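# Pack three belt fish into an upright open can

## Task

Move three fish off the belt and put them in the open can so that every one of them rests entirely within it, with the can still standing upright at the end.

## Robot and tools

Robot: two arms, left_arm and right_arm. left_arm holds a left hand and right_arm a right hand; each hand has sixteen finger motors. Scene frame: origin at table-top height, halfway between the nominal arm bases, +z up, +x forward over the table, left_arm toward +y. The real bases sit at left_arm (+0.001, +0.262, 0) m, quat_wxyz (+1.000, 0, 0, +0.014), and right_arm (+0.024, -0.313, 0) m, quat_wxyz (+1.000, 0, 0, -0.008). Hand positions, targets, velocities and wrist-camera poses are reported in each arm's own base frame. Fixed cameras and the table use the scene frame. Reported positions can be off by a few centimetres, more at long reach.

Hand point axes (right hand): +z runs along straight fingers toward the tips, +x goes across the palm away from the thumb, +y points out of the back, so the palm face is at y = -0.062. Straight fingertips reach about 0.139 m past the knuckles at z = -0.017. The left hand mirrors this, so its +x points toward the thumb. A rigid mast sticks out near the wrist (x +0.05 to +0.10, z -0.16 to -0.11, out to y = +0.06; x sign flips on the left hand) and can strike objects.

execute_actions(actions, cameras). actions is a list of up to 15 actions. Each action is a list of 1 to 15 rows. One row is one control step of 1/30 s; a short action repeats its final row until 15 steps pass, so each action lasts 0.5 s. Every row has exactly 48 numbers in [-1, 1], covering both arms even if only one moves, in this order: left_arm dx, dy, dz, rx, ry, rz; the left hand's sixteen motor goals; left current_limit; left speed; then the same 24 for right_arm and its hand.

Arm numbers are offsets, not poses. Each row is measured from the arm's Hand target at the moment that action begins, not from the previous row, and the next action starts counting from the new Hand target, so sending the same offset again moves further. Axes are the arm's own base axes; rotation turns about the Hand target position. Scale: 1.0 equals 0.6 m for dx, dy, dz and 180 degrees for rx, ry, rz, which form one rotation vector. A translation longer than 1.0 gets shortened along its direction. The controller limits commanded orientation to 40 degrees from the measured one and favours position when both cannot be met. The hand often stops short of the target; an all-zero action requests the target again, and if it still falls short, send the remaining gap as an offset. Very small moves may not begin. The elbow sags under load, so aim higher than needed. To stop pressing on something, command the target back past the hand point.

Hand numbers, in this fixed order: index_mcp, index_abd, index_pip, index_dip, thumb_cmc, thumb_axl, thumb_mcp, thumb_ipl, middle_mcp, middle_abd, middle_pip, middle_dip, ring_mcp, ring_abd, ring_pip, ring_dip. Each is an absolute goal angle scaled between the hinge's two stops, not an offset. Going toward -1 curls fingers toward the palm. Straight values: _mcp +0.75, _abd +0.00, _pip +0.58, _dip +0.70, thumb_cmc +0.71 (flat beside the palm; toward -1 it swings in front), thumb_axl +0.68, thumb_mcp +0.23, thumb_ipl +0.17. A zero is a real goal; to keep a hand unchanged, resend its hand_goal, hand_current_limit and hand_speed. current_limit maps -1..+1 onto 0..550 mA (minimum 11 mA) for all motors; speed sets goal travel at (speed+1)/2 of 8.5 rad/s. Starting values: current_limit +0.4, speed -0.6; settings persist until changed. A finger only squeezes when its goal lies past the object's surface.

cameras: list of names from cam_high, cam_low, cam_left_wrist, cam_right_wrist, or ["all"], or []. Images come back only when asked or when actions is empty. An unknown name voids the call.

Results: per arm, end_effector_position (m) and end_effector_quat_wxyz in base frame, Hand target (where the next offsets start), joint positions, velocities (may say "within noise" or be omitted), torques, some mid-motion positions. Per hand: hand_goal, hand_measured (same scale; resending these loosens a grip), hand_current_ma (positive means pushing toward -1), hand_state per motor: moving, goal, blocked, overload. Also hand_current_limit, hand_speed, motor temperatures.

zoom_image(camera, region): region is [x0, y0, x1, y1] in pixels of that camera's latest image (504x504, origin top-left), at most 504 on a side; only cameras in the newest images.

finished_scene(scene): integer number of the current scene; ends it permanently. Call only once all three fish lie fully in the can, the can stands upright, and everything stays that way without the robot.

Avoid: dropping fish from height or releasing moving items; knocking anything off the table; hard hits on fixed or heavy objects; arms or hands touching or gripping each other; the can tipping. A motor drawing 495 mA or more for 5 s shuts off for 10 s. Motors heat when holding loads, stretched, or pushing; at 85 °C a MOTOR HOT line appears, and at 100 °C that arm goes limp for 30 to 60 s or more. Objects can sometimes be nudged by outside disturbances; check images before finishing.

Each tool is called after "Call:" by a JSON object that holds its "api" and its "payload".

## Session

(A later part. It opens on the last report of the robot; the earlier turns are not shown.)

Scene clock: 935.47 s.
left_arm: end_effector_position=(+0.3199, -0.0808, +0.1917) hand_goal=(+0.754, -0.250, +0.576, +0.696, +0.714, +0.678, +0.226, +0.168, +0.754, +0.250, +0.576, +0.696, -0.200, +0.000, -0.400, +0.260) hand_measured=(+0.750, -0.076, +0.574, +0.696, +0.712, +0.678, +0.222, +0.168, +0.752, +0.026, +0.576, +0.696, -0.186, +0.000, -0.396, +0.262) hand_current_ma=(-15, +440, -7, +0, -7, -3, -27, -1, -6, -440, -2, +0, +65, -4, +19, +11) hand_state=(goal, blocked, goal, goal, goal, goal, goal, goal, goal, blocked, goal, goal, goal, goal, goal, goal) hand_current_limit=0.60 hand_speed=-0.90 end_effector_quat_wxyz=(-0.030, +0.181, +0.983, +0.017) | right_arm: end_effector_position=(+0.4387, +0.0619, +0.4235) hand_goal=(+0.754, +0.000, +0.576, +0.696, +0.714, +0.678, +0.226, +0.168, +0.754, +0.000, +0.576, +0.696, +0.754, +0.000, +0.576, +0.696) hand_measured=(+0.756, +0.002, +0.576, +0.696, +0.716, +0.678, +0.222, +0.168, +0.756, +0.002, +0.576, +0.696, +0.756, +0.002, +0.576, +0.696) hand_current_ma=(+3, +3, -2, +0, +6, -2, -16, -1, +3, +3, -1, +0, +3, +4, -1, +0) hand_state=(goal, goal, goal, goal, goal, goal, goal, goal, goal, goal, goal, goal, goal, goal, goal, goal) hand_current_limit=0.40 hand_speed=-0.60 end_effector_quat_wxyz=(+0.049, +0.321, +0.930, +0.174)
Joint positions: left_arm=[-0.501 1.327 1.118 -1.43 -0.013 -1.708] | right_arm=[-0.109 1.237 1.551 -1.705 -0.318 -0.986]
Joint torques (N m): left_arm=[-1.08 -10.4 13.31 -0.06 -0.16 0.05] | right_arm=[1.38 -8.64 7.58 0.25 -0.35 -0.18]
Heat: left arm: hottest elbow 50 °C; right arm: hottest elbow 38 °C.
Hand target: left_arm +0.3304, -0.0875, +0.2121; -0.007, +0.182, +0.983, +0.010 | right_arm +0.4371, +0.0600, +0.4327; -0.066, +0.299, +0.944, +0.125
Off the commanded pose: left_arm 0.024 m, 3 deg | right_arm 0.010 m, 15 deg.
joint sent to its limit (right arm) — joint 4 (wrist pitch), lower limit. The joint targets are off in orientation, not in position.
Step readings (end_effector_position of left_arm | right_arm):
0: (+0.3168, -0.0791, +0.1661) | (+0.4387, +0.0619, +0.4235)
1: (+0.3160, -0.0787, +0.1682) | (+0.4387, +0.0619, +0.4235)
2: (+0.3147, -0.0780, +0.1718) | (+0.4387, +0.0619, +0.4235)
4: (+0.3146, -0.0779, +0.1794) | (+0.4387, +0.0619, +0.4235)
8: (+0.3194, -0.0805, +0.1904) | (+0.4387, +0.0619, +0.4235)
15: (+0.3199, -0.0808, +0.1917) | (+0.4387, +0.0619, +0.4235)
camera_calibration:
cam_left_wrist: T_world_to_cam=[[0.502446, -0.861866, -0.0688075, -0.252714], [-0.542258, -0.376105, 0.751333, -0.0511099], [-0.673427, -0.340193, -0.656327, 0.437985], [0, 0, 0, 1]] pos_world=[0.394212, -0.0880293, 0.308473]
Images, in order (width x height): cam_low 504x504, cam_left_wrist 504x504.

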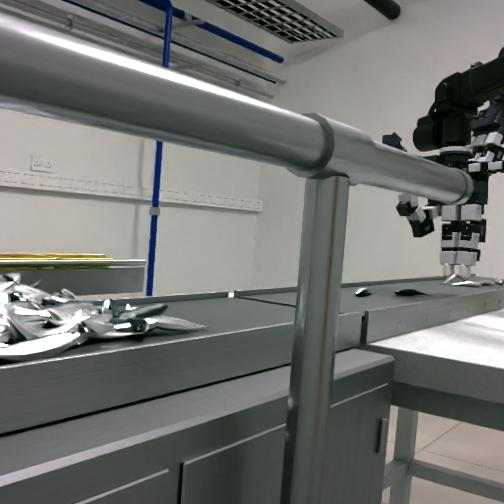

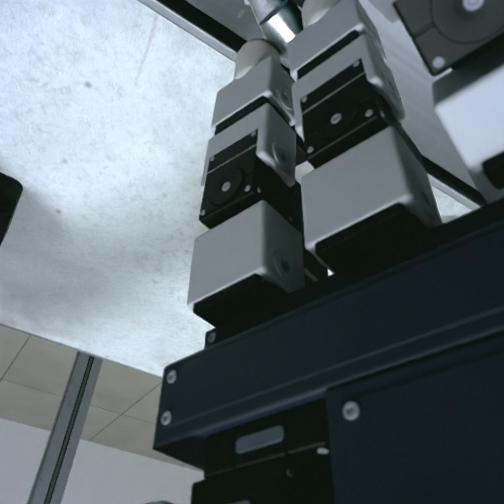

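Call:
{"api": "execute_actions", "payload": {"actions": [[[0.0,0.0,0.06,0,0,0,0.754,-0.25,0.576,0.696,0.714,0.678,0.226,0.168,0.754,0.25,0.576,0.696,-0.2,0,-0.4,0.26,0.6,-0.9,0,0,0,0,0,0,0.754,0,0.576,0.696,0.714,0.678,0.226,0.168,0.754,0,0.576,0.696,0.754,0,0.576,0.696,0.4,-0.6]],[[0.023,-0.095,0.02,0,0,0,0.754,-0.25,0.576,0.696,0.714,0.678,0.226,0.168,0.754,0.25,0.576,0.696,-0.2,0,-0.4,0.26,0.6,-0.9,0,0,0,0,0,0,0.754,0,0.576,0.696,0.714,0.678,0.226,0.168,0.754,0,0.576,0.696,0.754,0,0.576,0.696,0.4,-0.6]],[[0.023,-0.095,0.02,0,0,0,0.754,-0.25,0.576,0.696,0.714,0.678,0.226,0.168,0.754,0.25,0.576,0.696,-0.2,0,-0.4,0.26,0.6,-0.9,0,0,0,0,0,0,0.754,0,0.576,0.696,0.714,0.678,0.226,0.168,0.754,0,0.576,0.696,0.754,0,0.576,0.696,0.4,-0.6]],[[0.023,-0.095,0.02,0,0,0,0.754,-0.25,0.576,0.696,0.714,0.678,0.226,0.168,0.754,0.25,0.576,0.696,-0.2,0,-0.4,0.26,0.6,-0.9,0,0,0,0,0,0,0.754,0,0.576,0.696,0.714,0.678,0.226,0.168,0.754,0,0.576,0.696,0.754,0,0.576,0.696,0.4,-0.6]],[[0.023,-0.095,0.02,0,0,0,0.754,-0.25,0.576,0.696,0.714,0.678,0.226,0.168,0.754,0.25,0.576,0.696,-0.2,0,-0.4,0.26,0.6,-0.9,0,0,0,0,0,0,0.754,0,0.576,0.696,0.714,0.678,0.226,0.168,0.754,0,0.576,0.696,0.754,0,0.576,0.696,0.4,-0.6]]], "cameras": ["cam_low","cam_left_wrist","cam_high"]}}

Call:
{"api": "zoom_image", "payload": {"camera": "cam_left_wrist", "region": [200, 0, 360, 120]}}

Call:
{"api": "zoom_image", "payload": {"camera": "cam_high", "region": [160, 100, 320, 260]}}

Scene clock: 1011.27 s.
left_arm: end_effector_position=(+0.3788, -0.3115, +0.2814) hand_goal=(+0.754, -0.250, +0.576, +0.696, +0.714, +0.678, +0.226, +0.168, +0.754, +0.250, +0.576, +0.696, -0.200, +0.000, -0.400, +0.260) hand_measured=(+0.750, -0.076, +0.574, +0.696, +0.712, +0.678, +0.220, +0.168, +0.754, +0.026, +0.576, +0.696, -0.186, +0.000, -0.396, +0.262) hand_current_ma=(-20, +440, -7, +0, -5, -3, -36, -2, +2, -440, -2, +0, +65, -2, +19, +11) hand_state=(goal, blocked, goal, goal, goal, goal, goal, goal, goal, blocked, goal, goal, goal, goal, goal, goal) hand_current_limit=0.60 hand_speed=-0.90 end_effector_quat_wxyz=(-0.006, +0.190, +0.982, +0.011) | right_arm: end_effector_position=(+0.4387, +0.0619, +0.4235) hand_goal=(+0.754, +0.000, +0.576, +0.696, +0.714, +0.678, +0.226, +0.168, +0.754, +0.000, +0.576, +0.696, +0.754, +0.000, +0.576, +0.696) hand_measured=(+0.756, +0.002, +0.576, +0.696, +0.716, +0.678, +0.222, +0.168, +0.756, +0.002, +0.576, +0.696, +0.756, +0.002, +0.576, +0.696) hand_current_ma=(+3, +3, -2, +0, +6, -2, -16, -1, +3, +3, -1, +0, +3, +4, -1, +0) hand_state=(goal, goal, goal, goal, goal, goal, goal, goal, goal, goal, goal, goal, goal, goal, goal, goal) hand_current_limit=0.40 hand_speed=-0.60 end_effector_quat_wxyz=(+0.049, +0.321, +0.930, +0.174)
Joint positions: left_arm=[-0.828 1.784 1.891 -1.7 -0.011 -2.016] | right_arm=[-0.109 1.237 1.551 -1.705 -0.318 -0.986]
Joint torques (N m): left_arm=[-0.38 -16.5 13.23 0.09 -0.16 0] | right_arm=[0.67 -9.29 7.58 0.17 -0.37 -0.16]
Motor temperatures (°C): left_arm=[28 29 53 24 26 28] | right_arm=[26 32 38 26 25 27]
Heat: left arm: hottest elbow 53 °C; right arm: hottest elbow 38 °C.
Hand target: left_arm +0.3856, -0.3154, +0.2960; -0.008, +0.182, +0.983, +0.010 | right_arm +0.4371, +0.0600, +0.4327; -0.066, +0.299, +0.944, +0.125
Off the commanded pose: left_arm 0.017 m, 1 deg | right_arm 0.010 m, 15 deg.
joint sent to its limit (left arm) — joint 4 (wrist pitch), lower limit. The joint targets still meet the commanded pose.
joint sent to its limit (right arm) — joint 4 (wrist pitch), lower limit. The joint targets are off in orientation, not in position.
Step readings (end_effector_position of left_arm | right_arm):
0: (+0.3199, -0.0808, +0.1917) | (+0.4387, +0.0619, +0.4235)
1: (+0.3188, -0.0802, +0.1947) | (+0.4387, +0.0619, +0.4235)
2: (+0.3166, -0.0790, +0.2002) | (+0.4387, +0.0619, +0.4235)
4: (+0.3156, -0.0785, +0.2114) | (+0.4387, +0.0619, +0.4235)
8: (+0.3218, -0.0818, +0.2280) | (+0.4387, +0.0619, +0.4235)
15: (+0.3222, -0.0821, +0.2299) | (+0.4387, +0.0619, +0.4235)
16: (+0.3228, -0.0859, +0.2321) | (+0.4387, +0.0619, +0.4235)
17: (+0.3236, -0.0917, +0.2357) | (+0.4387, +0.0619, +0.4235)
19: (+0.3312, -0.1143, +0.2418) | (+0.4387, +0.0619, +0.4235)
23: (+0.3374, -0.1442, +0.2455) | (+0.4387, +0.0619, +0.4235)
30: (+0.3356, -0.1419, +0.2451) | (+0.4387, +0.0619, +0.4235)
31: (+0.3363, -0.1451, +0.2470) | (+0.4387, +0.0619, +0.4235)
32: (+0.3377, -0.1504, +0.2512) | (+0.4387, +0.0619, +0.4235)
34: (+0.3473, -0.1715, +0.2576) | (+0.4387, +0.0619, +0.4235)
38: (+0.3536, -0.1995, +0.2580) | (+0.4387, +0.0619, +0.4235)
45: (+0.3504, -0.1986, +0.2564) | (+0.4387, +0.0619, +0.4235)
46: (+0.3511, -0.2019, +0.2590) | (+0.4387, +0.0619, +0.4235)
47: (+0.3531, -0.2072, +0.2634) | (+0.4387, +0.0619, +0.4235)
49: (+0.3632, -0.2280, +0.2705) | (+0.4387, +0.0619, +0.4235)
53: (+0.3693, -0.2553, +0.2711) | (+0.4387, +0.0619, +0.4235)
60: (+0.3650, -0.2547, +0.2690) | (+0.4387, +0.0619, +0.4235)
61: (+0.3657, -0.2581, +0.2723) | (+0.4387, +0.0619, +0.4235)
62: (+0.3683, -0.2637, +0.2772) | (+0.4387, +0.0619, +0.4235)
64: (+0.3795, -0.2852, +0.2840) | (+0.4387, +0.0619, +0.4235)
68: (+0.3817, -0.3089, +0.2834) | (+0.4387, +0.0619, +0.4235)
75: (+0.3788, -0.3117, +0.2814) | (+0.4387, +0.0619, +0.4235)
camera_calibration:
cam_left_wrist: T_world_to_cam=[[0.488687, -0.872, -0.0282979, -0.484415], [-0.582523, -0.35026, 0.733474, -0.144938], [-0.649501, -0.341955, -0.679128, 0.454936], [0, 0, 0, 1]] pos_world=[0.447779, -0.317609, 0.40156]
Images, in order (width x height): cam_high 504x504, cam_low 504x504, cam_left_wrist 504x504.

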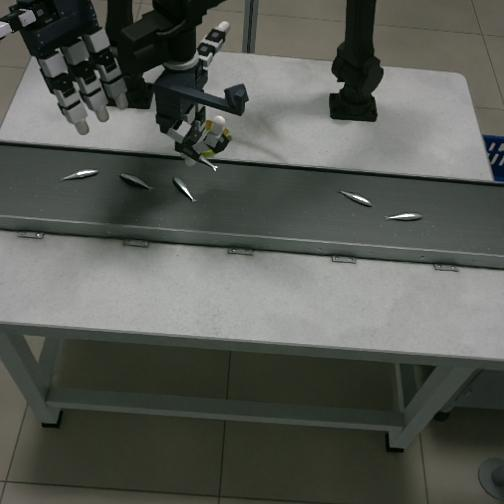

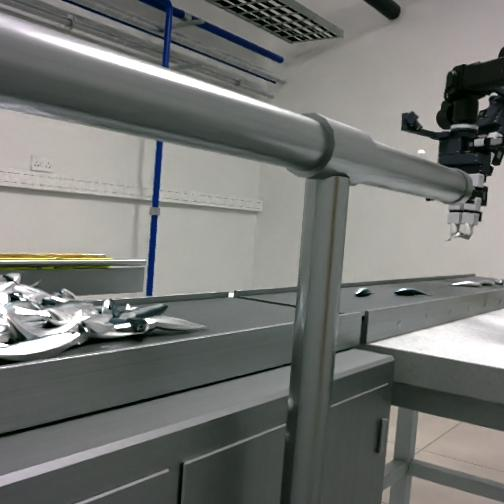

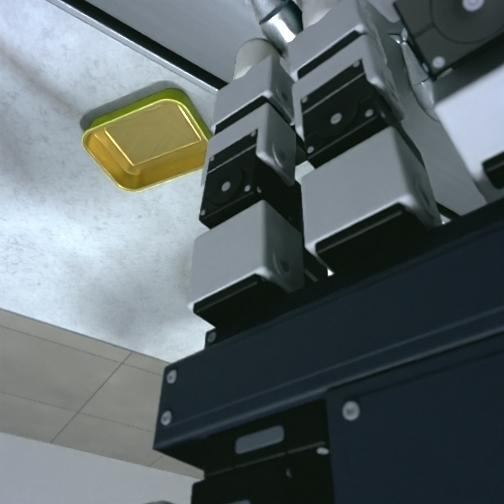

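Scaled by 3.150 from the camera's 504x504 image, which has a finer 720x720 frame.

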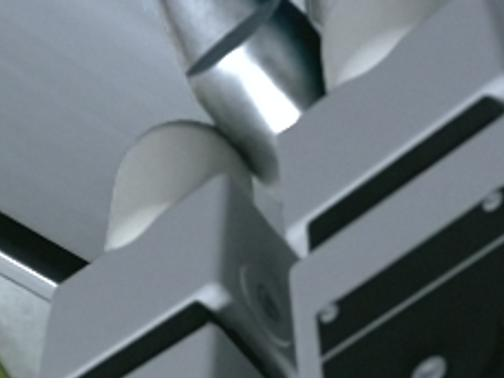

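Scaled by 3.150 from the camera's 504x504 image, which has a finer 720x720 frame.

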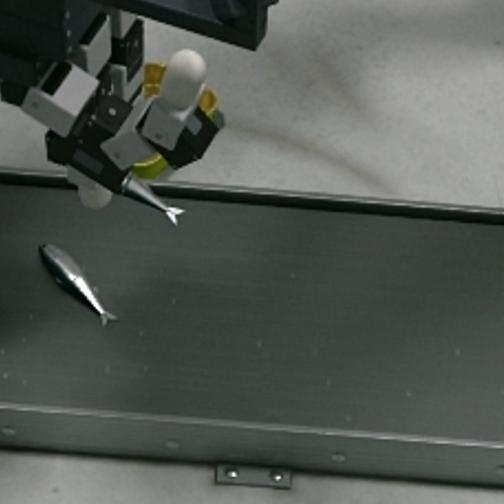

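Call:
{"api": "zoom_image", "payload": {"camera": "cam_left_wrist", "region": [70, 70, 230, 210]}}

Scaled by 3.150 from the camera's 504x504 image, which has a finer 720x720 frame.

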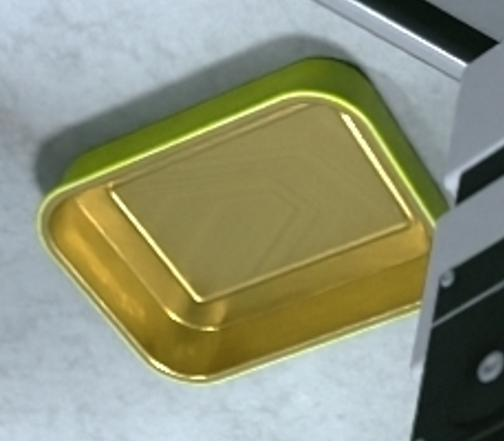

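Call:
{"api": "execute_actions", "payload": {"actions": [[[0,0,0,0,0,0,0.754,-0.25,0.576,0.696,0.714,0.678,0.226,0.168,0.754,0.25,0.576,0.696,-0.2,0,-0.4,0.26,0.6,-0.9,-0.0375,-0.129,-0.0125,0,0,-0.057,0.754,0,0.576,0.696,0.714,0.678,0.226,0.168,0.754,0,0.576,0.696,0.754,0,0.576,0.696,0.4,-0.6]],[[0,0,0,0,0,0,0.754,-0.25,0.576,0.696,0.714,0.678,0.226,0.168,0.754,0.25,0.576,0.696,-0.2,0,-0.4,0.26,0.6,-0.9,-0.0375,-0.129,-0.0125,0,0,-0.057,0.754,0,0.576,0.696,0.714,0.678,0.226,0.168,0.754,0,0.576,0.696,0.754,0,0.576,0.696,0.4,-0.6]],[[0,0,0,0,0,0,0.754,-0.25,0.576,0.696,0.714,0.678,0.226,0.168,0.754,0.25,0.576,0.696,-0.2,0,-0.4,0.26,0.6,-0.9,-0.0375,-0.129,-0.0125,0,0,-0.057,0.754,0,0.576,0.696,0.714,0.678,0.226,0.168,0.754,0,0.576,0.696,0.754,0,0.576,0.696,0.4,-0.6]],[[0,0,0,0,0,0,0.754,-0.25,0.576,0.696,0.714,0.678,0.226,0.168,0.754,0.25,0.576,0.696,-0.2,0,-0.4,0.26,0.6,-0.9,-0.0375,-0.129,-0.0125,0,0,-0.057,0.754,0,0.576,0.696,0.714,0.678,0.226,0.168,0.754,0,0.576,0.696,0.754,0,0.576,0.696,0.4,-0.6]],[[-0.0964,-0.0481,-0.02,0,0,-0.1926,0.754,-0.25,0.576,0.696,0.714,0.678,0.226,0.168,0.754,0.25,0.576,0.696,-0.2,0,-0.4,0.26,0.6,-0.9,0,0,0,0,0,0,0.754,0,0.576,0.696,0.714,0.678,0.226,0.168,0.754,0,0.576,0.696,0.754,0,0.576,0.696,0.4,-0.6]],[[-0.0964,-0.0481,-0.02,0,0,-0.1926,0.754,-0.25,0.576,0.696,0.714,0.678,0.226,0.168,0.754,0.25,0.576,0.696,-0.2,0,-0.4,0.26,0.6,-0.9,0,0,0,0,0,0,0.754,0,0.576,0.696,0.714,0.678,0.226,0.168,0.754,0,0.576,0.696,0.754,0,0.576,0.696,0.4,-0.6]]], "cameras": ["cam_low","cam_left_wrist","cam_high"]}}

Call:
{"api": "zoom_image", "payload": {"camera": "cam_high", "region": [120, 60, 320, 260]}}

Scene clock: 1080.47 s.
left_arm: end_effector_position=(+0.2675, -0.3702, +0.2672) hand_goal=(+0.754, -0.250, +0.576, +0.696, +0.714, +0.678, +0.226, +0.168, +0.754, +0.250, +0.576, +0.696, -0.200, +0.000, -0.400, +0.260) hand_measured=(+0.750, -0.078, +0.574, +0.696, +0.714, +0.678, +0.222, +0.168, +0.756, +0.026, +0.576, +0.696, -0.190, +0.000, -0.396, +0.262) hand_current_ma=(-16, +440, -9, +0, -3, -3, -26, -2, +7, -440, +0, +0, +46, -3, +18, +11) hand_state=(goal, blocked, goal, goal, goal, goal, goal, goal, goal, blocked, goal, goal, goal, goal, goal, goal) hand_current_limit=0.60 hand_speed=-0.90 end_effector_quat_wxyz=(-0.012, +0.707, +0.707, +0.018) | right_arm: end_effector_position=(+0.3414, -0.2526, +0.3762) hand_goal=(+0.754, +0.000, +0.576, +0.696, +0.714, +0.678, +0.226, +0.168, +0.754, +0.000, +0.576, +0.696, +0.754, +0.000, +0.576, +0.696) hand_measured=(+0.756, +0.000, +0.576, +0.696, +0.718, +0.678, +0.222, +0.168, +0.756, +0.000, +0.576, +0.696, +0.756, +0.000, +0.576, +0.696) hand_current_ma=(+5, +0, -2, +0, +9, -2, -16, -1, +4, +0, -2, +0, +3, +0, -1, +0) hand_state=(goal, goal, goal, goal, goal, goal, goal, goal, goal, goal, goal, goal, goal, goal, goal, goal) hand_current_limit=0.40 hand_speed=-0.60 end_effector_quat_wxyz=(+0.069, +0.634, +0.757, +0.139)
Joint positions: left_arm=[-1.145 1.493 1.492 -1.605 -0.024 -1.145] | right_arm=[-0.903 1.227 1.442 -1.705 -0.301 -1.067]
Joint torques (N m): left_arm=[-0.62 -12.98 9.42 1.32 -0.13 0.12] | right_arm=[2.78 -9.76 10.11 -0.35 -0.53 -0.16]
Motor temperatures (°C): left_arm=[28 30 58 24 26 28] | right_arm=[26 31 39 26 25 27]
Heat: left arm: hottest elbow 58 °C; right arm: hottest elbow 39 °C.
Hand target: left_arm +0.2699, -0.3731, +0.2721; -0.001, +0.709, +0.705, +0.012 | right_arm +0.3470, -0.2496, +0.4029; -0.018, +0.611, +0.779, +0.140
Off the commanded pose: left_arm 0.006 m, 2 deg | right_arm 0.027 m, 11 deg.
joint sent to its limit (right arm) — joint 4 (wrist pitch), lower limit. The joint targets are off in orientation, not in position.
Step readings (end_effector_position of left_arm | right_arm):
0: (+0.3788, -0.3115, +0.2814) | (+0.4387, +0.0619, +0.4235)
1: (+0.3788, -0.3115, +0.2814) | (+0.4373, +0.0580, +0.4218)
2: (+0.3788, -0.3115, +0.2814) | (+0.4345, +0.0493, +0.4192)
4: (+0.3788, -0.3115, +0.2814) | (+0.4263, +0.0152, +0.4105)
8: (+0.3788, -0.3115, +0.2814) | (+0.4186, -0.0265, +0.4110)
15: (+0.3788, -0.3115, +0.2814) | (+0.4170, -0.0251, +0.4130)
16: (+0.3788, -0.3115, +0.2814) | (+0.4158, -0.0286, +0.4125)
17: (+0.3788, -0.3115, +0.2814) | (+0.4131, -0.0369, +0.4117)
19: (+0.3788, -0.3115, +0.2814) | (+0.4041, -0.0690, +0.4067)
23: (+0.3788, -0.3115, +0.2814) | (+0.3944, -0.1044, +0.4046)
30: (+0.3788, -0.3115, +0.2814) | (+0.3942, -0.1030, +0.4048)
31: (+0.3788, -0.3115, +0.2814) | (+0.3932, -0.1068, +0.4052)
32: (+0.3788, -0.3115, +0.2814) | (+0.3907, -0.1156, +0.4059)
34: (+0.3788, -0.3115, +0.2814) | (+0.3796, -0.1471, +0.4048)
38: (+0.3788, -0.3115, +0.2814) | (+0.3652, -0.1784, +0.4028)
45: (+0.3788, -0.3115, +0.2814) | (+0.3653, -0.1770, +0.4030)
46: (+0.3788, -0.3115, +0.2814) | (+0.3644, -0.1806, +0.4026)
47: (+0.3788, -0.3115, +0.2814) | (+0.3617, -0.1891, +0.4030)
49: (+0.3788, -0.3115, +0.2814) | (+0.3496, -0.2185, +0.3966)
53: (+0.3788, -0.3115, +0.2814) | (+0.3392, -0.2509, +0.3797)
60: (+0.3788, -0.3115, +0.2814) | (+0.3414, -0.2527, +0.3762)
61: (+0.3757, -0.3133, +0.2780) | (+0.3414, -0.2527, +0.3762)
62: (+0.3743, -0.3108, +0.2756) | (+0.3414, -0.2527, +0.3762)
64: (+0.3524, -0.3139, +0.2681) | (+0.3414, -0.2527, +0.3762)
68: (+0.3137, -0.3459, +0.2688) | (+0.3414, -0.2526, +0.3762)
75: (+0.3176, -0.3496, +0.2784) | (+0.3414, -0.2526, +0.3762)
76: (+0.3170, -0.3488, +0.2739) | (+0.3414, -0.2526, +0.3762)
77: (+0.3182, -0.3463, +0.2702) | (+0.3414, -0.2526, +0.3762)
79: (+0.2965, -0.3425, +0.2581) | (+0.3414, -0.2526, +0.3762)
83: (+0.2573, -0.3640, +0.2581) | (+0.3414, -0.2526, +0.3762)
90: (+0.2628, -0.3710, +0.2673) | (+0.3414, -0.2526, +0.3762)
camera_calibration:
cam_left_wrist: T_world_to_cam=[[-0.627017, -0.777872, -0.042003, -0.14455], [-0.53376, 0.389722, 0.750478, 0.0363977], [-0.567406, 0.492982, -0.659559, 0.634775], [0, 0, 0, 1]] pos_world=[0.288968, -0.43956, 0.385285]
Images, in order (width x height): cam_high 504x504, cam_low 504x504, cam_left_wrist 504x504.

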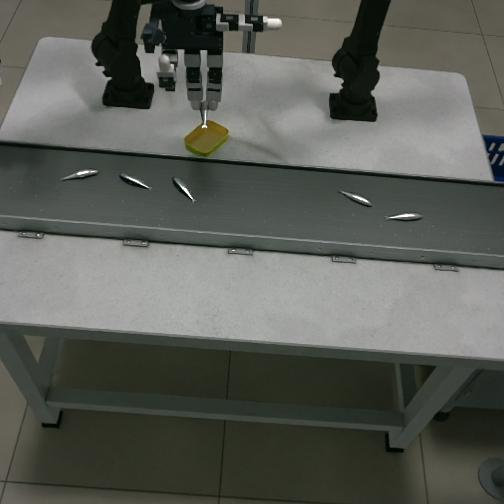

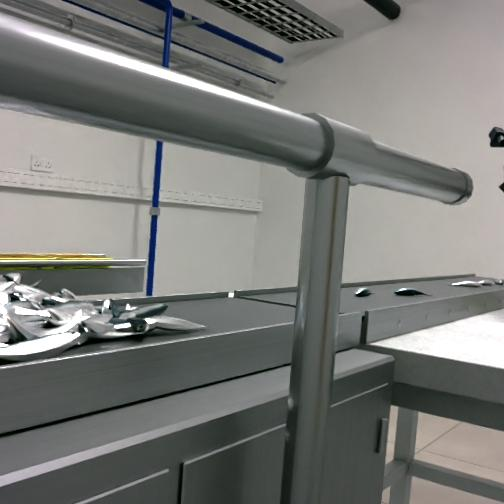

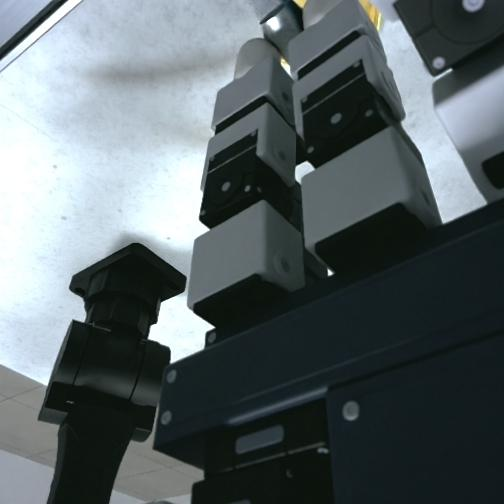

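Scaled by 2.520 from the camera's 504x504 image, which has a finer 720x720 frame.

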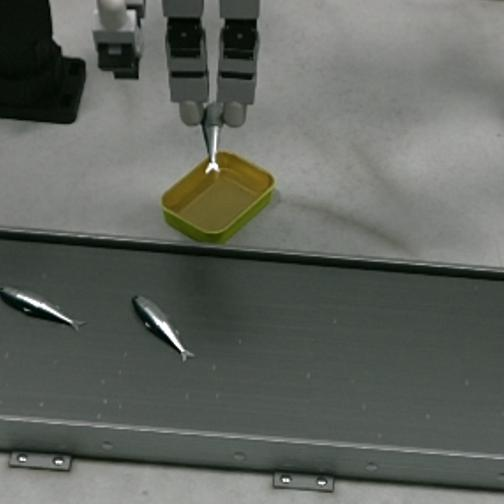

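Call:
{"api": "execute_actions", "payload": {"actions": [[[-0.0964,-0.0481,-0.02,0,0,-0.1926,0.754,-0.25,0.576,0.696,0.714,0.678,0.226,0.168,0.754,0.25,0.576,0.696,-0.2,0,-0.4,0.26,0.6,-0.9,0,0,0,0,0,0,0.754,0,0.576,0.696,0.714,0.678,0.226,0.168,0.754,0,0.576,0.696,0.754,0,0.576,0.696,0.4,-0.6]],[[0,0,-0.06,0,0,0,0.754,-0.25,0.576,0.696,0.714,0.678,0.226,0.168,0.754,0.25,0.576,0.696,-0.2,0,-0.4,0.26,0.6,-0.9,0,0,0,0,0,0,0.754,0,0.576,0.696,0.714,0.678,0.226,0.168,0.754,0,0.576,0.696,0.754,0,0.576,0.696,0.4,-0.6]]], "cameras": ["cam_left_wrist","cam_high"]}}

Call:
{"api": "zoom_image", "payload": {"camera": "cam_high", "region": [150, 80, 270, 200]}}

Call:
{"api": "zoom_image", "payload": {"camera": "cam_left_wrist", "region": [200, 0, 400, 150]}}

Scene clock: 1097.10 s.
left_arm: end_effector_position=(+0.2089, -0.3979, +0.2223) hand_goal=(+0.754, -0.250, +0.576, +0.696, +0.714, +0.678, +0.226, +0.168, +0.754, +0.250, +0.576, +0.696, -0.200, +0.000, -0.400, +0.260) hand_measured=(+0.750, -0.078, +0.574, +0.696, +0.714, +0.678, +0.222, +0.168, +0.756, +0.026, +0.576, +0.696, -0.190, +0.000, -0.396, +0.262) hand_current_ma=(-16, +440, -10, +0, -4, -3, -23, -2, +6, -440, +0, +0, +44, -2, +18, +11) hand_state=(goal, blocked, goal, goal, goal, goal, goal, goal, goal, blocked, goal, goal, goal, goal, goal, goal) hand_current_limit=0.60 hand_speed=-0.90 end_effector_quat_wxyz=(-0.005, +0.887, +0.462, +0.015) | right_arm: end_effector_position=(+0.3414, -0.2526, +0.3762) hand_goal=(+0.754, +0.000, +0.576, +0.696, +0.714, +0.678, +0.226, +0.168, +0.754, +0.000, +0.576, +0.696, +0.754, +0.000, +0.576, +0.696) hand_measured=(+0.756, +0.000, +0.576, +0.696, +0.718, +0.678, +0.222, +0.168, +0.756, +0.000, +0.576, +0.696, +0.756, +0.000, +0.576, +0.696) hand_current_ma=(+5, +0, -2, +0, +9, -2, -16, -1, +4, +0, -2, +0, +3, +0, -1, +0) hand_state=(goal, goal, goal, goal, goal, goal, goal, goal, goal, goal, goal, goal, goal, goal, goal, goal) hand_current_limit=0.40 hand_speed=-0.60 end_effector_quat_wxyz=(+0.069, +0.634, +0.757, +0.139)
Joint positions: left_arm=[-1.251 1.372 1.25 -1.464 -0.027 -0.642] | right_arm=[-0.903 1.227 1.442 -1.705 -0.301 -1.067]
Joint torques (N m): left_arm=[-0.21 -10.75 9.48 1.51 -0.06 0.09] | right_arm=[1.85 -9.05 10.1 0.09 -0.56 -0.17]
Motor temperatures (°C): left_arm=[28 30 55 24 26 28] | right_arm=[26 31 39 26 25 27]
Heat: left arm: hottest elbow 55 °C; right arm: hottest elbow 39 °C.
Hand target: left_arm +0.2121, -0.4020, +0.2241; +0.003, +0.887, +0.462, +0.012 | right_arm +0.3470, -0.2496, +0.4029; -0.018, +0.611, +0.779, +0.140
Off the commanded pose: left_arm 0.005 m, 1 deg | right_arm 0.027 m, 11 deg.
joint sent to its limit (right arm) — joint 4 (wrist pitch), lower limit. The joint targets are off in orientation, not in position.
Step readings (end_effector_position of left_arm | right_arm):
0: (+0.2675, -0.3702, +0.2672) | (+0.3414, -0.2526, +0.3762)
1: (+0.2634, -0.3728, +0.2632) | (+0.3414, -0.2526, +0.3762)
2: (+0.2607, -0.3757, +0.2607) | (+0.3414, -0.2526, +0.3762)
4: (+0.2351, -0.3776, +0.2492) | (+0.3414, -0.2526, +0.3762)
8: (+0.2027, -0.3913, +0.2485) | (+0.3414, -0.2526, +0.3762)
15: (+0.2091, -0.3973, +0.2533) | (+0.3414, -0.2526, +0.3762)
16: (+0.2098, -0.3974, +0.2489) | (+0.3414, -0.2526, +0.3762)
17: (+0.2109, -0.3997, +0.2463) | (+0.3414, -0.2526, +0.3762)
19: (+0.2104, -0.4000, +0.2349) | (+0.3414, -0.2526, +0.3762)
23: (+0.2086, -0.3960, +0.2220) | (+0.3414, -0.2526, +0.3762)
30: (+0.2089, -0.3979, +0.2223) | (+0.3414, -0.2526, +0.3762)
camera_calibration:
cam_left_wrist: T_world_to_cam=[[-0.959591, -0.27967, -0.0311348, 0.0605365], [-0.208094, 0.630783, 0.747536, 0.0781606], [-0.189424, 0.723808, -0.663491, 0.599447], [0, 0, 0, 1]] pos_world=[0.187905, -0.466257, 0.341185]
Images, in order (width x height): cam_high 504x504, cam_left_wrist 504x504.

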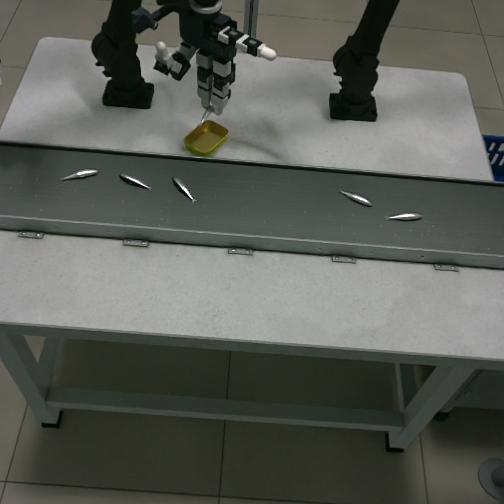

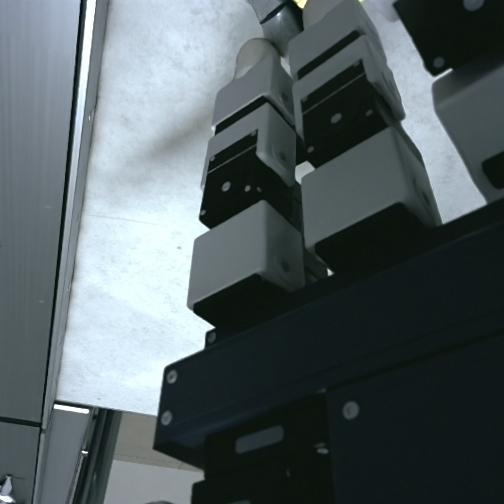

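Scaled by 4.200 from the camera's 504x504 image, which has a finer 720x720 frame.

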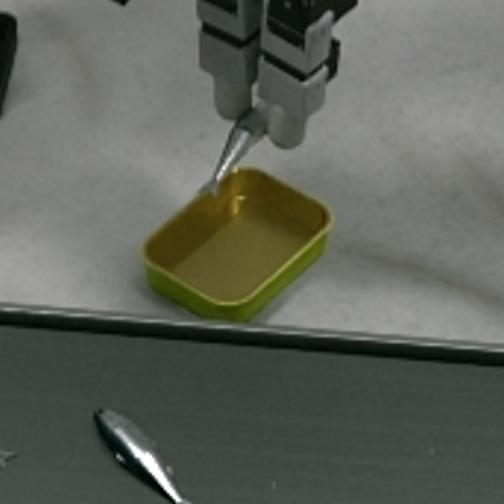

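Scaled by 2.520 from the camera's 504x504 image, which has a finer 720x720 frame.

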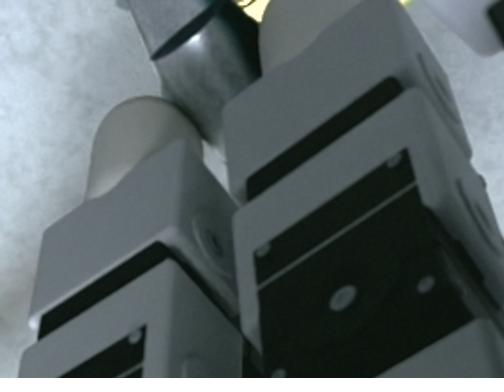

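Call:
{"api": "execute_actions", "payload": {"actions": [[[0,0,-0.05,0,0,0,0.754,-0.25,0.576,0.696,0.714,0.678,0.226,0.168,0.754,0.25,0.576,0.696,-0.2,0,-0.4,0.26,0.6,-0.9,0,0,0,0,0,0,0.754,0,0.576,0.696,0.714,0.678,0.226,0.168,0.754,0,0.576,0.696,0.754,0,0.576,0.696,0.4,-0.6]],[[0,0,-0.05,0,0,0,0.754,-0.25,0.576,0.696,0.714,0.678,0.226,0.168,0.754,0.25,0.576,0.696,-0.2,0,-0.4,0.26,0.6,-0.9,0,0,0,0,0,0,0.754,0,0.576,0.696,0.714,0.678,0.226,0.168,0.754,0,0.576,0.696,0.754,0,0.576,0.696,0.4,-0.6]]], "cameras": ["cam_left_wrist","cam_high"]}}

Call:
{"api": "zoom_image", "payload": {"camera": "cam_high", "region": [150, 80, 270, 200]}}

Call:
{"api": "zoom_image", "payload": {"camera": "cam_left_wrist", "region": [200, 0, 400, 150]}}

Scene clock: 1137.83 s.
left_arm: end_effector_position=(+0.2090, -0.3985, +0.1641) hand_goal=(+0.754, -0.250, +0.576, +0.696, +0.714, +0.678, +0.226, +0.168, +0.754, +0.250, +0.576, +0.696, -0.200, +0.000, -0.400, +0.260) hand_measured=(+0.752, -0.078, +0.574, +0.696, +0.714, +0.678, +0.222, +0.168, +0.756, +0.026, +0.576, +0.696, -0.190, +0.000, -0.396, +0.262) hand_current_ma=(-11, +440, -10, +0, -4, -3, -22, -2, +10, -440, +2, +0, +44, -2, +18, +11) hand_state=(goal, blocked, goal, goal, goal, goal, goal, goal, goal, blocked, goal, goal, goal, goal, goal, goal) hand_current_limit=0.60 hand_speed=-0.90 end_effector_quat_wxyz=(-0.003, +0.887, +0.462, +0.014) | right_arm: end_effector_position=(+0.3414, -0.2526, +0.3762) hand_goal=(+0.754, +0.000, +0.576, +0.696, +0.714, +0.678, +0.226, +0.168, +0.754, +0.000, +0.576, +0.696, +0.754, +0.000, +0.576, +0.696) hand_measured=(+0.756, +0.000, +0.576, +0.696, +0.718, +0.678, +0.222, +0.168, +0.756, +0.000, +0.576, +0.696, +0.756, +0.000, +0.576, +0.696) hand_current_ma=(+5, +0, -2, +0, +9, -2, -16, -1, +4, +0, -2, +0, +3, +0, -1, +0) hand_state=(goal, goal, goal, goal, goal, goal, goal, goal, goal, goal, goal, goal, goal, goal, goal, goal) hand_current_limit=0.40 hand_speed=-0.60 end_effector_quat_wxyz=(+0.069, +0.634, +0.757, +0.139)
Joint positions: left_arm=[-1.251 1.401 1.123 -1.303 -0.027 -0.641] | right_arm=[-0.903 1.227 1.442 -1.705 -0.301 -1.067]
Joint torques (N m): left_arm=[-0.26 -10.7 8.91 1.54 -0.05 0.11] | right_arm=[2.14 -8.88 9.99 -0.05 -0.55 -0.14]
Heat: left arm: hottest elbow 51 °C; right arm: hottest elbow 41 °C.
Hand target: left_arm +0.2121, -0.4020, +0.1641; +0.003, +0.887, +0.462, +0.012 | right_arm +0.3470, -0.2496, +0.4029; -0.018, +0.611, +0.779, +0.140
Off the commanded pose: left_arm 0.005 m, 1 deg | right_arm 0.027 m, 11 deg.
joint sent to its limit (right arm) — joint 4 (wrist pitch), lower limit. The joint targets are off in orientation, not in position.
Step readings (end_effector_position of left_arm | right_arm):
0: (+0.2089, -0.3980, +0.2223) | (+0.3414, -0.2526, +0.3762)
1: (+0.2090, -0.3982, +0.2188) | (+0.3414, -0.2526, +0.3762)
2: (+0.2098, -0.4006, +0.2160) | (+0.3414, -0.2526, +0.3762)
4: (+0.2097, -0.4005, +0.2063) | (+0.3414, -0.2526, +0.3762)
8: (+0.2086, -0.3971, +0.1942) | (+0.3414, -0.2526, +0.3762)
15: (+0.2090, -0.3983, +0.1939) | (+0.3414, -0.2526, +0.3762)
16: (+0.2091, -0.3985, +0.1910) | (+0.3414, -0.2526, +0.3762)
17: (+0.2099, -0.4011, +0.1883) | (+0.3414, -0.2526, +0.3762)
19: (+0.2100, -0.4013, +0.1786) | (+0.3414, -0.2526, +0.3762)
23: (+0.2086, -0.3973, +0.1648) | (+0.3414, -0.2526, +0.3762)
30: (+0.2090, -0.3985, +0.1641) | (+0.3414, -0.2526, +0.3762)
camera_calibration:
cam_left_wrist: T_world_to_cam=[[-0.95997, -0.278344, -0.0313428, 0.0593844], [-0.20815, 0.634014, 0.744782, 0.123796], [-0.187434, 0.721492, -0.666572, 0.560359], [0, 0, 0, 1]] pos_world=[0.187806, -0.466254, 0.28318]
Images, in order (width x height): cam_high 504x504, cam_left_wrist 504x504.

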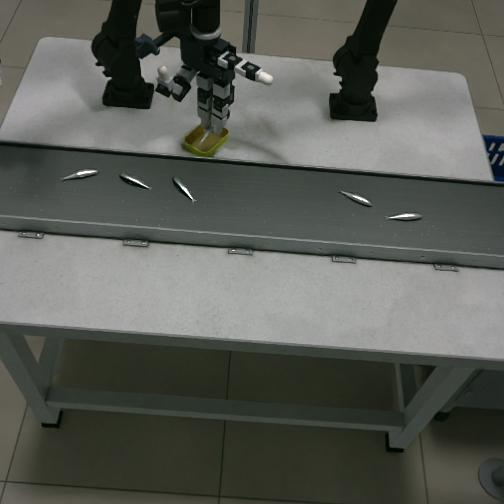

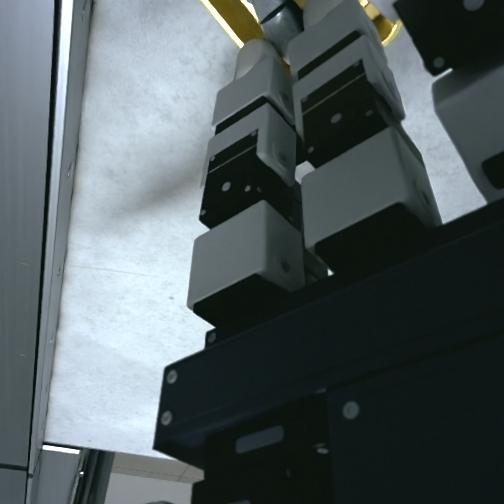

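Scaled by 4.200 from the camera's 504x504 image, which has a finer 720x720 frame.

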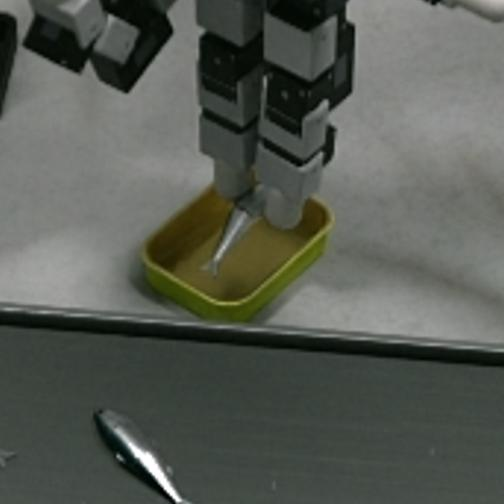

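Scaled by 2.520 from the camera's 504x504 image, which has a finer 720x720 frame.

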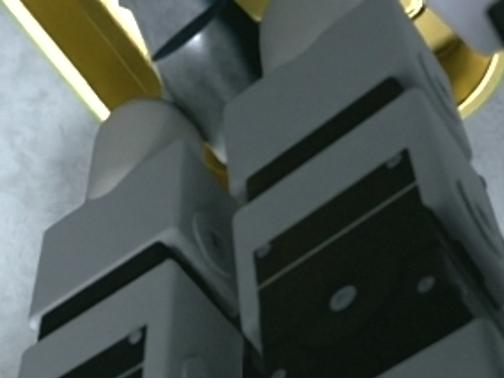

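Call:
{"api": "execute_actions", "payload": {"actions": [[[-0.015,-0.0068,0,0,0,0,0.754,-0.25,0.576,0.696,0.714,0.678,0.226,0.168,0.754,0.25,0.576,0.696,-0.2,0,-0.4,0.26,0.6,-0.9,0,0,0,0,0,0,0.754,0,0.576,0.696,0.714,0.678,0.226,0.168,0.754,0,0.576,0.696,0.754,0,0.576,0.696,0.4,-0.6]],[[0,0,-0.03,0,0,0,0.754,-0.25,0.576,0.696,0.714,0.678,0.226,0.168,0.754,0.25,0.576,0.696,-0.2,0,-0.4,0.26,0.6,-0.9,0,0,0,0,0,0,0.754,0,0.576,0.696,0.714,0.678,0.226,0.168,0.754,0,0.576,0.696,0.754,0,0.576,0.696,0.4,-0.6]]], "cameras": ["cam_left_wrist","cam_high"]}}

Call:
{"api": "zoom_image", "payload": {"camera": "cam_high", "region": [150, 80, 270, 200]}}

Call:
{"api": "zoom_image", "payload": {"camera": "cam_left_wrist", "region": [200, 0, 400, 150]}}

Scene clock: 1193.47 s.
left_arm: end_effector_position=(+0.2056, -0.4021, +0.1502) hand_goal=(+0.754, -0.250, +0.576, +0.696, +0.714, +0.678, +0.226, +0.168, +0.754, +0.250, +0.576, +0.696, -0.200, +0.000, -0.400, +0.260) hand_measured=(+0.752, -0.078, +0.574, +0.696, +0.714, +0.678, +0.222, +0.168, +0.756, +0.026, +0.576, +0.696, -0.190, +0.000, -0.396, +0.262) hand_current_ma=(-10, +440, -10, +0, -4, -3, -22, -2, +11, -440, +2, +0, +44, -2, +18, +11) hand_state=(goal, blocked, goal, goal, goal, goal, goal, goal, goal, blocked, goal, goal, goal, goal, goal, goal) hand_current_limit=0.60 hand_speed=-0.90 end_effector_quat_wxyz=(+0.001, +0.887, +0.462, +0.013) | right_arm: end_effector_position=(+0.3414, -0.2526, +0.3762) hand_goal=(+0.754, +0.000, +0.576, +0.696, +0.714, +0.678, +0.226, +0.168, +0.754, +0.000, +0.576, +0.696, +0.754, +0.000, +0.576, +0.696) hand_measured=(+0.756, +0.000, +0.576, +0.696, +0.718, +0.678, +0.222, +0.168, +0.756, +0.000, +0.576, +0.696, +0.756, +0.000, +0.576, +0.696) hand_current_ma=(+5, +0, -2, +0, +9, -2, -16, -1, +4, +0, -2, +0, +3, +0, -1, +0) hand_state=(goal, goal, goal, goal, goal, goal, goal, goal, goal, goal, goal, goal, goal, goal, goal, goal) hand_current_limit=0.40 hand_speed=-0.60 end_effector_quat_wxyz=(+0.069, +0.634, +0.757, +0.139)
Joint positions: left_arm=[-1.262 1.413 1.096 -1.255 -0.027 -0.653] | right_arm=[-0.903 1.227 1.442 -1.705 -0.301 -1.067]
Joint torques (N m): left_arm=[-1.44 -9.99 8.47 1.51 -0.06 -0.02] | right_arm=[2.43 -9.88 10.11 0.06 -0.52 -0.2]
Heat: left arm: hottest elbow 51 °C; right arm: hottest elbow 42 °C.
Hand target: left_arm +0.2032, -0.4061, +0.1461; +0.003, +0.887, +0.462, +0.012 | right_arm +0.3470, -0.2496, +0.4029; -0.018, +0.611, +0.779, +0.140
Off the commanded pose: left_arm 0.006 m, 0 deg | right_arm 0.027 m, 11 deg.
joint sent to its limit (right arm) — joint 4 (wrist pitch), lower limit. The joint targets are off in orientation, not in position.
Step readings (end_effector_position of left_arm | right_arm):
0: (+0.2090, -0.3985, +0.1641) | (+0.3414, -0.2526, +0.3762)
1: (+0.2086, -0.3986, +0.1641) | (+0.3414, -0.2526, +0.3762)
2: (+0.2078, -0.3989, +0.1641) | (+0.3414, -0.2526, +0.3762)
4: (+0.2069, -0.3992, +0.1641) | (+0.3414, -0.2526, +0.3762)
8: (+0.2051, -0.3999, +0.1641) | (+0.3414, -0.2526, +0.3762)
15: (+0.2049, -0.3999, +0.1641) | (+0.3414, -0.2526, +0.3762)
16: (+0.2050, -0.4002, +0.1626) | (+0.3414, -0.2526, +0.3762)
17: (+0.2056, -0.4020, +0.1613) | (+0.3414, -0.2526, +0.3762)
19: (+0.2059, -0.4030, +0.1568) | (+0.3414, -0.2526, +0.3762)
23: (+0.2055, -0.4016, +0.1505) | (+0.3414, -0.2526, +0.3762)
30: (+0.2056, -0.4021, +0.1502) | (+0.3414, -0.2526, +0.3762)
camera_calibration:
cam_left_wrist: T_world_to_cam=[[-0.959572, -0.279721, -0.0312796, 0.0540473], [-0.210732, 0.64031, 0.738644, 0.139766], [-0.186586, 0.715374, -0.67337, 0.551428], [0, 0, 0, 1]] pos_world=[0.184204, -0.468853, 0.269768]
Images, in order (width x height): cam_high 504x504, cam_left_wrist 504x504.

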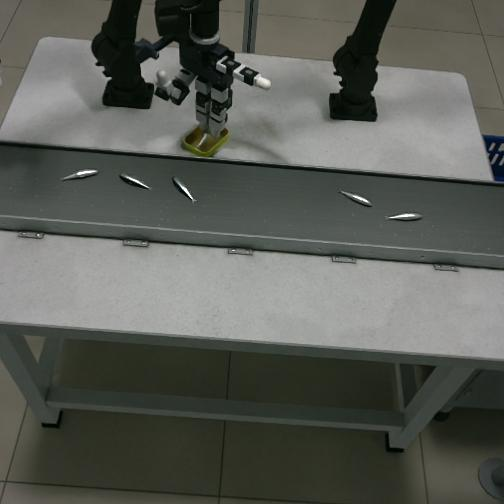

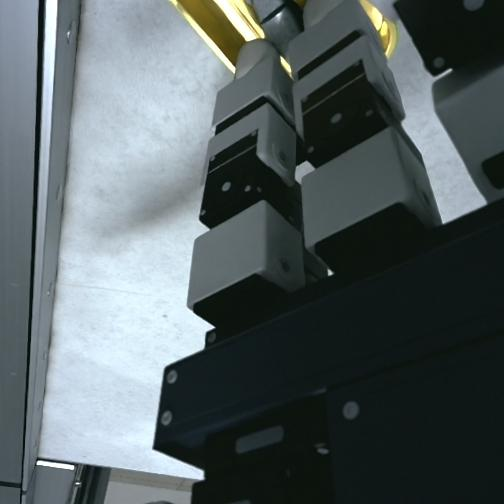

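Scaled by 4.200 from the camera's 504x504 image, which has a finer 720x720 frame.

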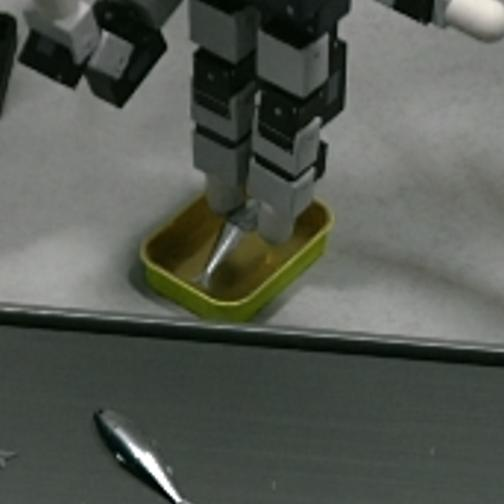

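Scaled by 2.520 from the camera's 504x504 image, which has a finer 720x720 frame.

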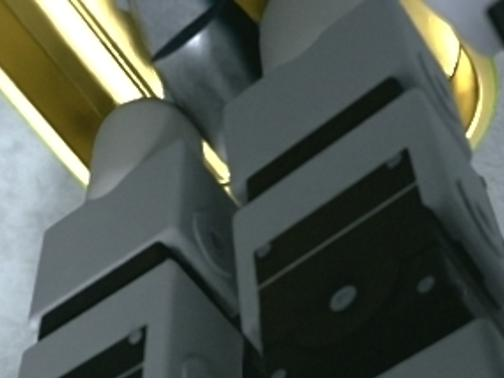

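Call:
{"api": "execute_actions", "payload": {"actions": [[[-0.0167,-0.005,0.004,0,0,0,0.754,-0.25,0.576,0.696,0.714,0.678,0.226,0.168,0.754,0.25,0.576,0.696,-0.2,0,-0.4,0.26,0.6,-0.9,0,0,0,0,0,0,0.754,0,0.576,0.696,0.714,0.678,0.226,0.168,0.754,0,0.576,0.696,0.754,0,0.576,0.696,0.4,-0.6]]], "cameras": ["cam_left_wrist","cam_high"]}}

Call:
{"api": "zoom_image", "payload": {"camera": "cam_high", "region": [170, 100, 250, 180]}}

Call:
{"api": "zoom_image", "payload": {"camera": "cam_left_wrist", "region": [200, 0, 400, 150]}}

Scene clock: 1207.93 s.
left_arm: end_effector_position=(+0.1938, -0.4062, +0.1501) hand_goal=(+0.754, -0.250, +0.576, +0.696, +0.714, +0.678, +0.226, +0.168, +0.754, +0.250, +0.576, +0.696, -0.200, +0.000, -0.400, +0.260) hand_measured=(+0.752, -0.078, +0.574, +0.696, +0.714, +0.678, +0.222, +0.168, +0.756, +0.026, +0.576, +0.696, -0.190, +0.000, -0.396, +0.262) hand_current_ma=(-11, +440, -10, +0, -4, -3, -22, -2, +11, -440, +2, +0, +44, -2, +18, +11) hand_state=(goal, blocked, goal, goal, goal, goal, goal, goal, goal, blocked, goal, goal, goal, goal, goal, goal) hand_current_limit=0.60 hand_speed=-0.90 end_effector_quat_wxyz=(+0.002, +0.888, +0.460, +0.013) | right_arm: end_effector_position=(+0.3414, -0.2526, +0.3762) hand_goal=(+0.754, +0.000, +0.576, +0.696, +0.714, +0.678, +0.226, +0.168, +0.754, +0.000, +0.576, +0.696, +0.754, +0.000, +0.576, +0.696) hand_measured=(+0.756, +0.000, +0.576, +0.696, +0.718, +0.678, +0.222, +0.168, +0.756, +0.000, +0.576, +0.696, +0.756, +0.000, +0.576, +0.696) hand_current_ma=(+5, +0, -2, +0, +9, -2, -16, -1, +4, +0, -2, +0, +3, +0, -1, +0) hand_state=(goal, goal, goal, goal, goal, goal, goal, goal, goal, goal, goal, goal, goal, goal, goal, goal) hand_current_limit=0.40 hand_speed=-0.60 end_effector_quat_wxyz=(+0.069, +0.634, +0.757, +0.139)
Joint positions: left_arm=[-1.293 1.413 1.096 -1.255 -0.025 -0.679] | right_arm=[-0.903 1.227 1.442 -1.705 -0.301 -1.067]
Joint torques (N m): left_arm=[-1.08 -10.11 8.96 1.18 -0.13 -0.03] | right_arm=[2.73 -9.35 9.99 0.01 -0.54 -0.2]
Motor temperatures (°C): left_arm=[28 29 50 24 26 28] | right_arm=[26 31 43 26 26 27]
Heat: left arm: hottest elbow 50 °C; right arm: hottest elbow 43 °C.
Hand target: left_arm +0.1931, -0.4091, +0.1485; +0.003, +0.887, +0.462, +0.012 | right_arm +0.3470, -0.2496, +0.4029; -0.018, +0.611, +0.779, +0.140
Off the commanded pose: left_arm 0.003 m, 0 deg | right_arm 0.027 m, 11 deg.
joint sent to its limit (right arm) — joint 4 (wrist pitch), lower limit. The joint targets are off in orientation, not in position.
Step readings (end_effector_position of left_arm | right_arm):
0: (+0.2056, -0.4021, +0.1502) | (+0.3414, -0.2526, +0.3762)
1: (+0.2045, -0.4025, +0.1502) | (+0.3414, -0.2526, +0.3762)
2: (+0.2034, -0.4028, +0.1502) | (+0.3414, -0.2526, +0.3762)
4: (+0.1996, -0.4042, +0.1501) | (+0.3414, -0.2526, +0.3762)
8: (+0.1940, -0.4065, +0.1501) | (+0.3414, -0.2526, +0.3762)
15: (+0.1938, -0.4063, +0.1501) | (+0.3414, -0.2526, +0.3762)
camera_calibration:
cam_left_wrist: T_world_to_cam=[[-0.960995, -0.274961, -0.0297631, 0.0435345], [-0.206586, 0.642111, 0.738252, 0.139976], [-0.183879, 0.715605, -0.673868, 0.551755], [0, 0, 0, 1]] pos_world=[0.17221, -0.472748, 0.269768]
Images, in order (width x height): cam_high 504x504, cam_left_wrist 504x504.

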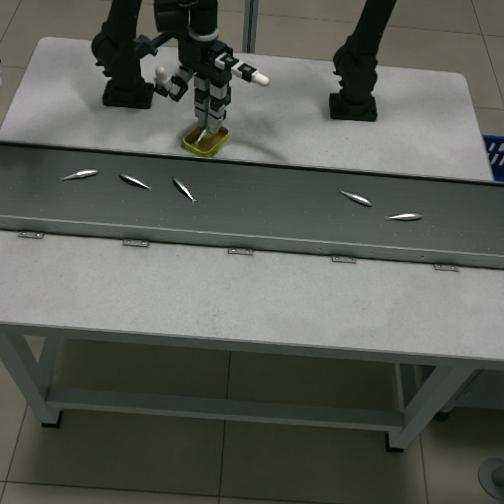

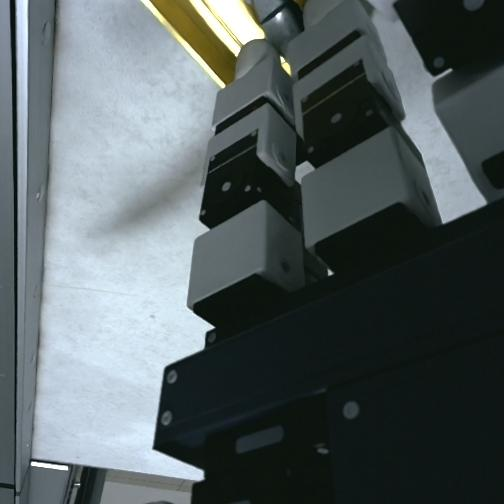

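Scaled by 6.300 from the camera's 504x504 image, which has a finer 720x720 frame.

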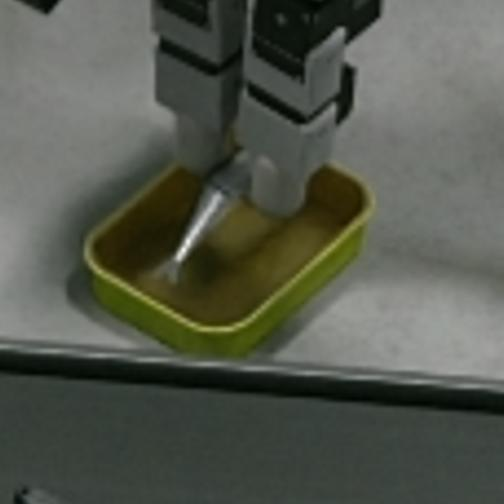

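Scaled by 2.520 from the camera's 504x504 image, which has a finer 720x720 frame.

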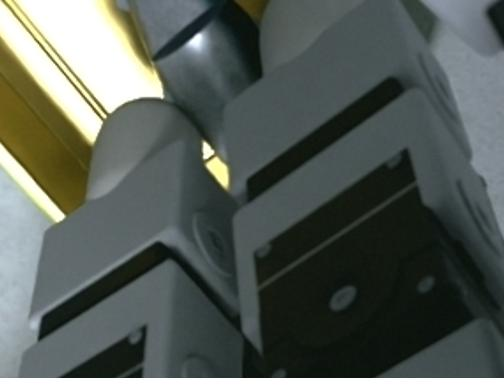

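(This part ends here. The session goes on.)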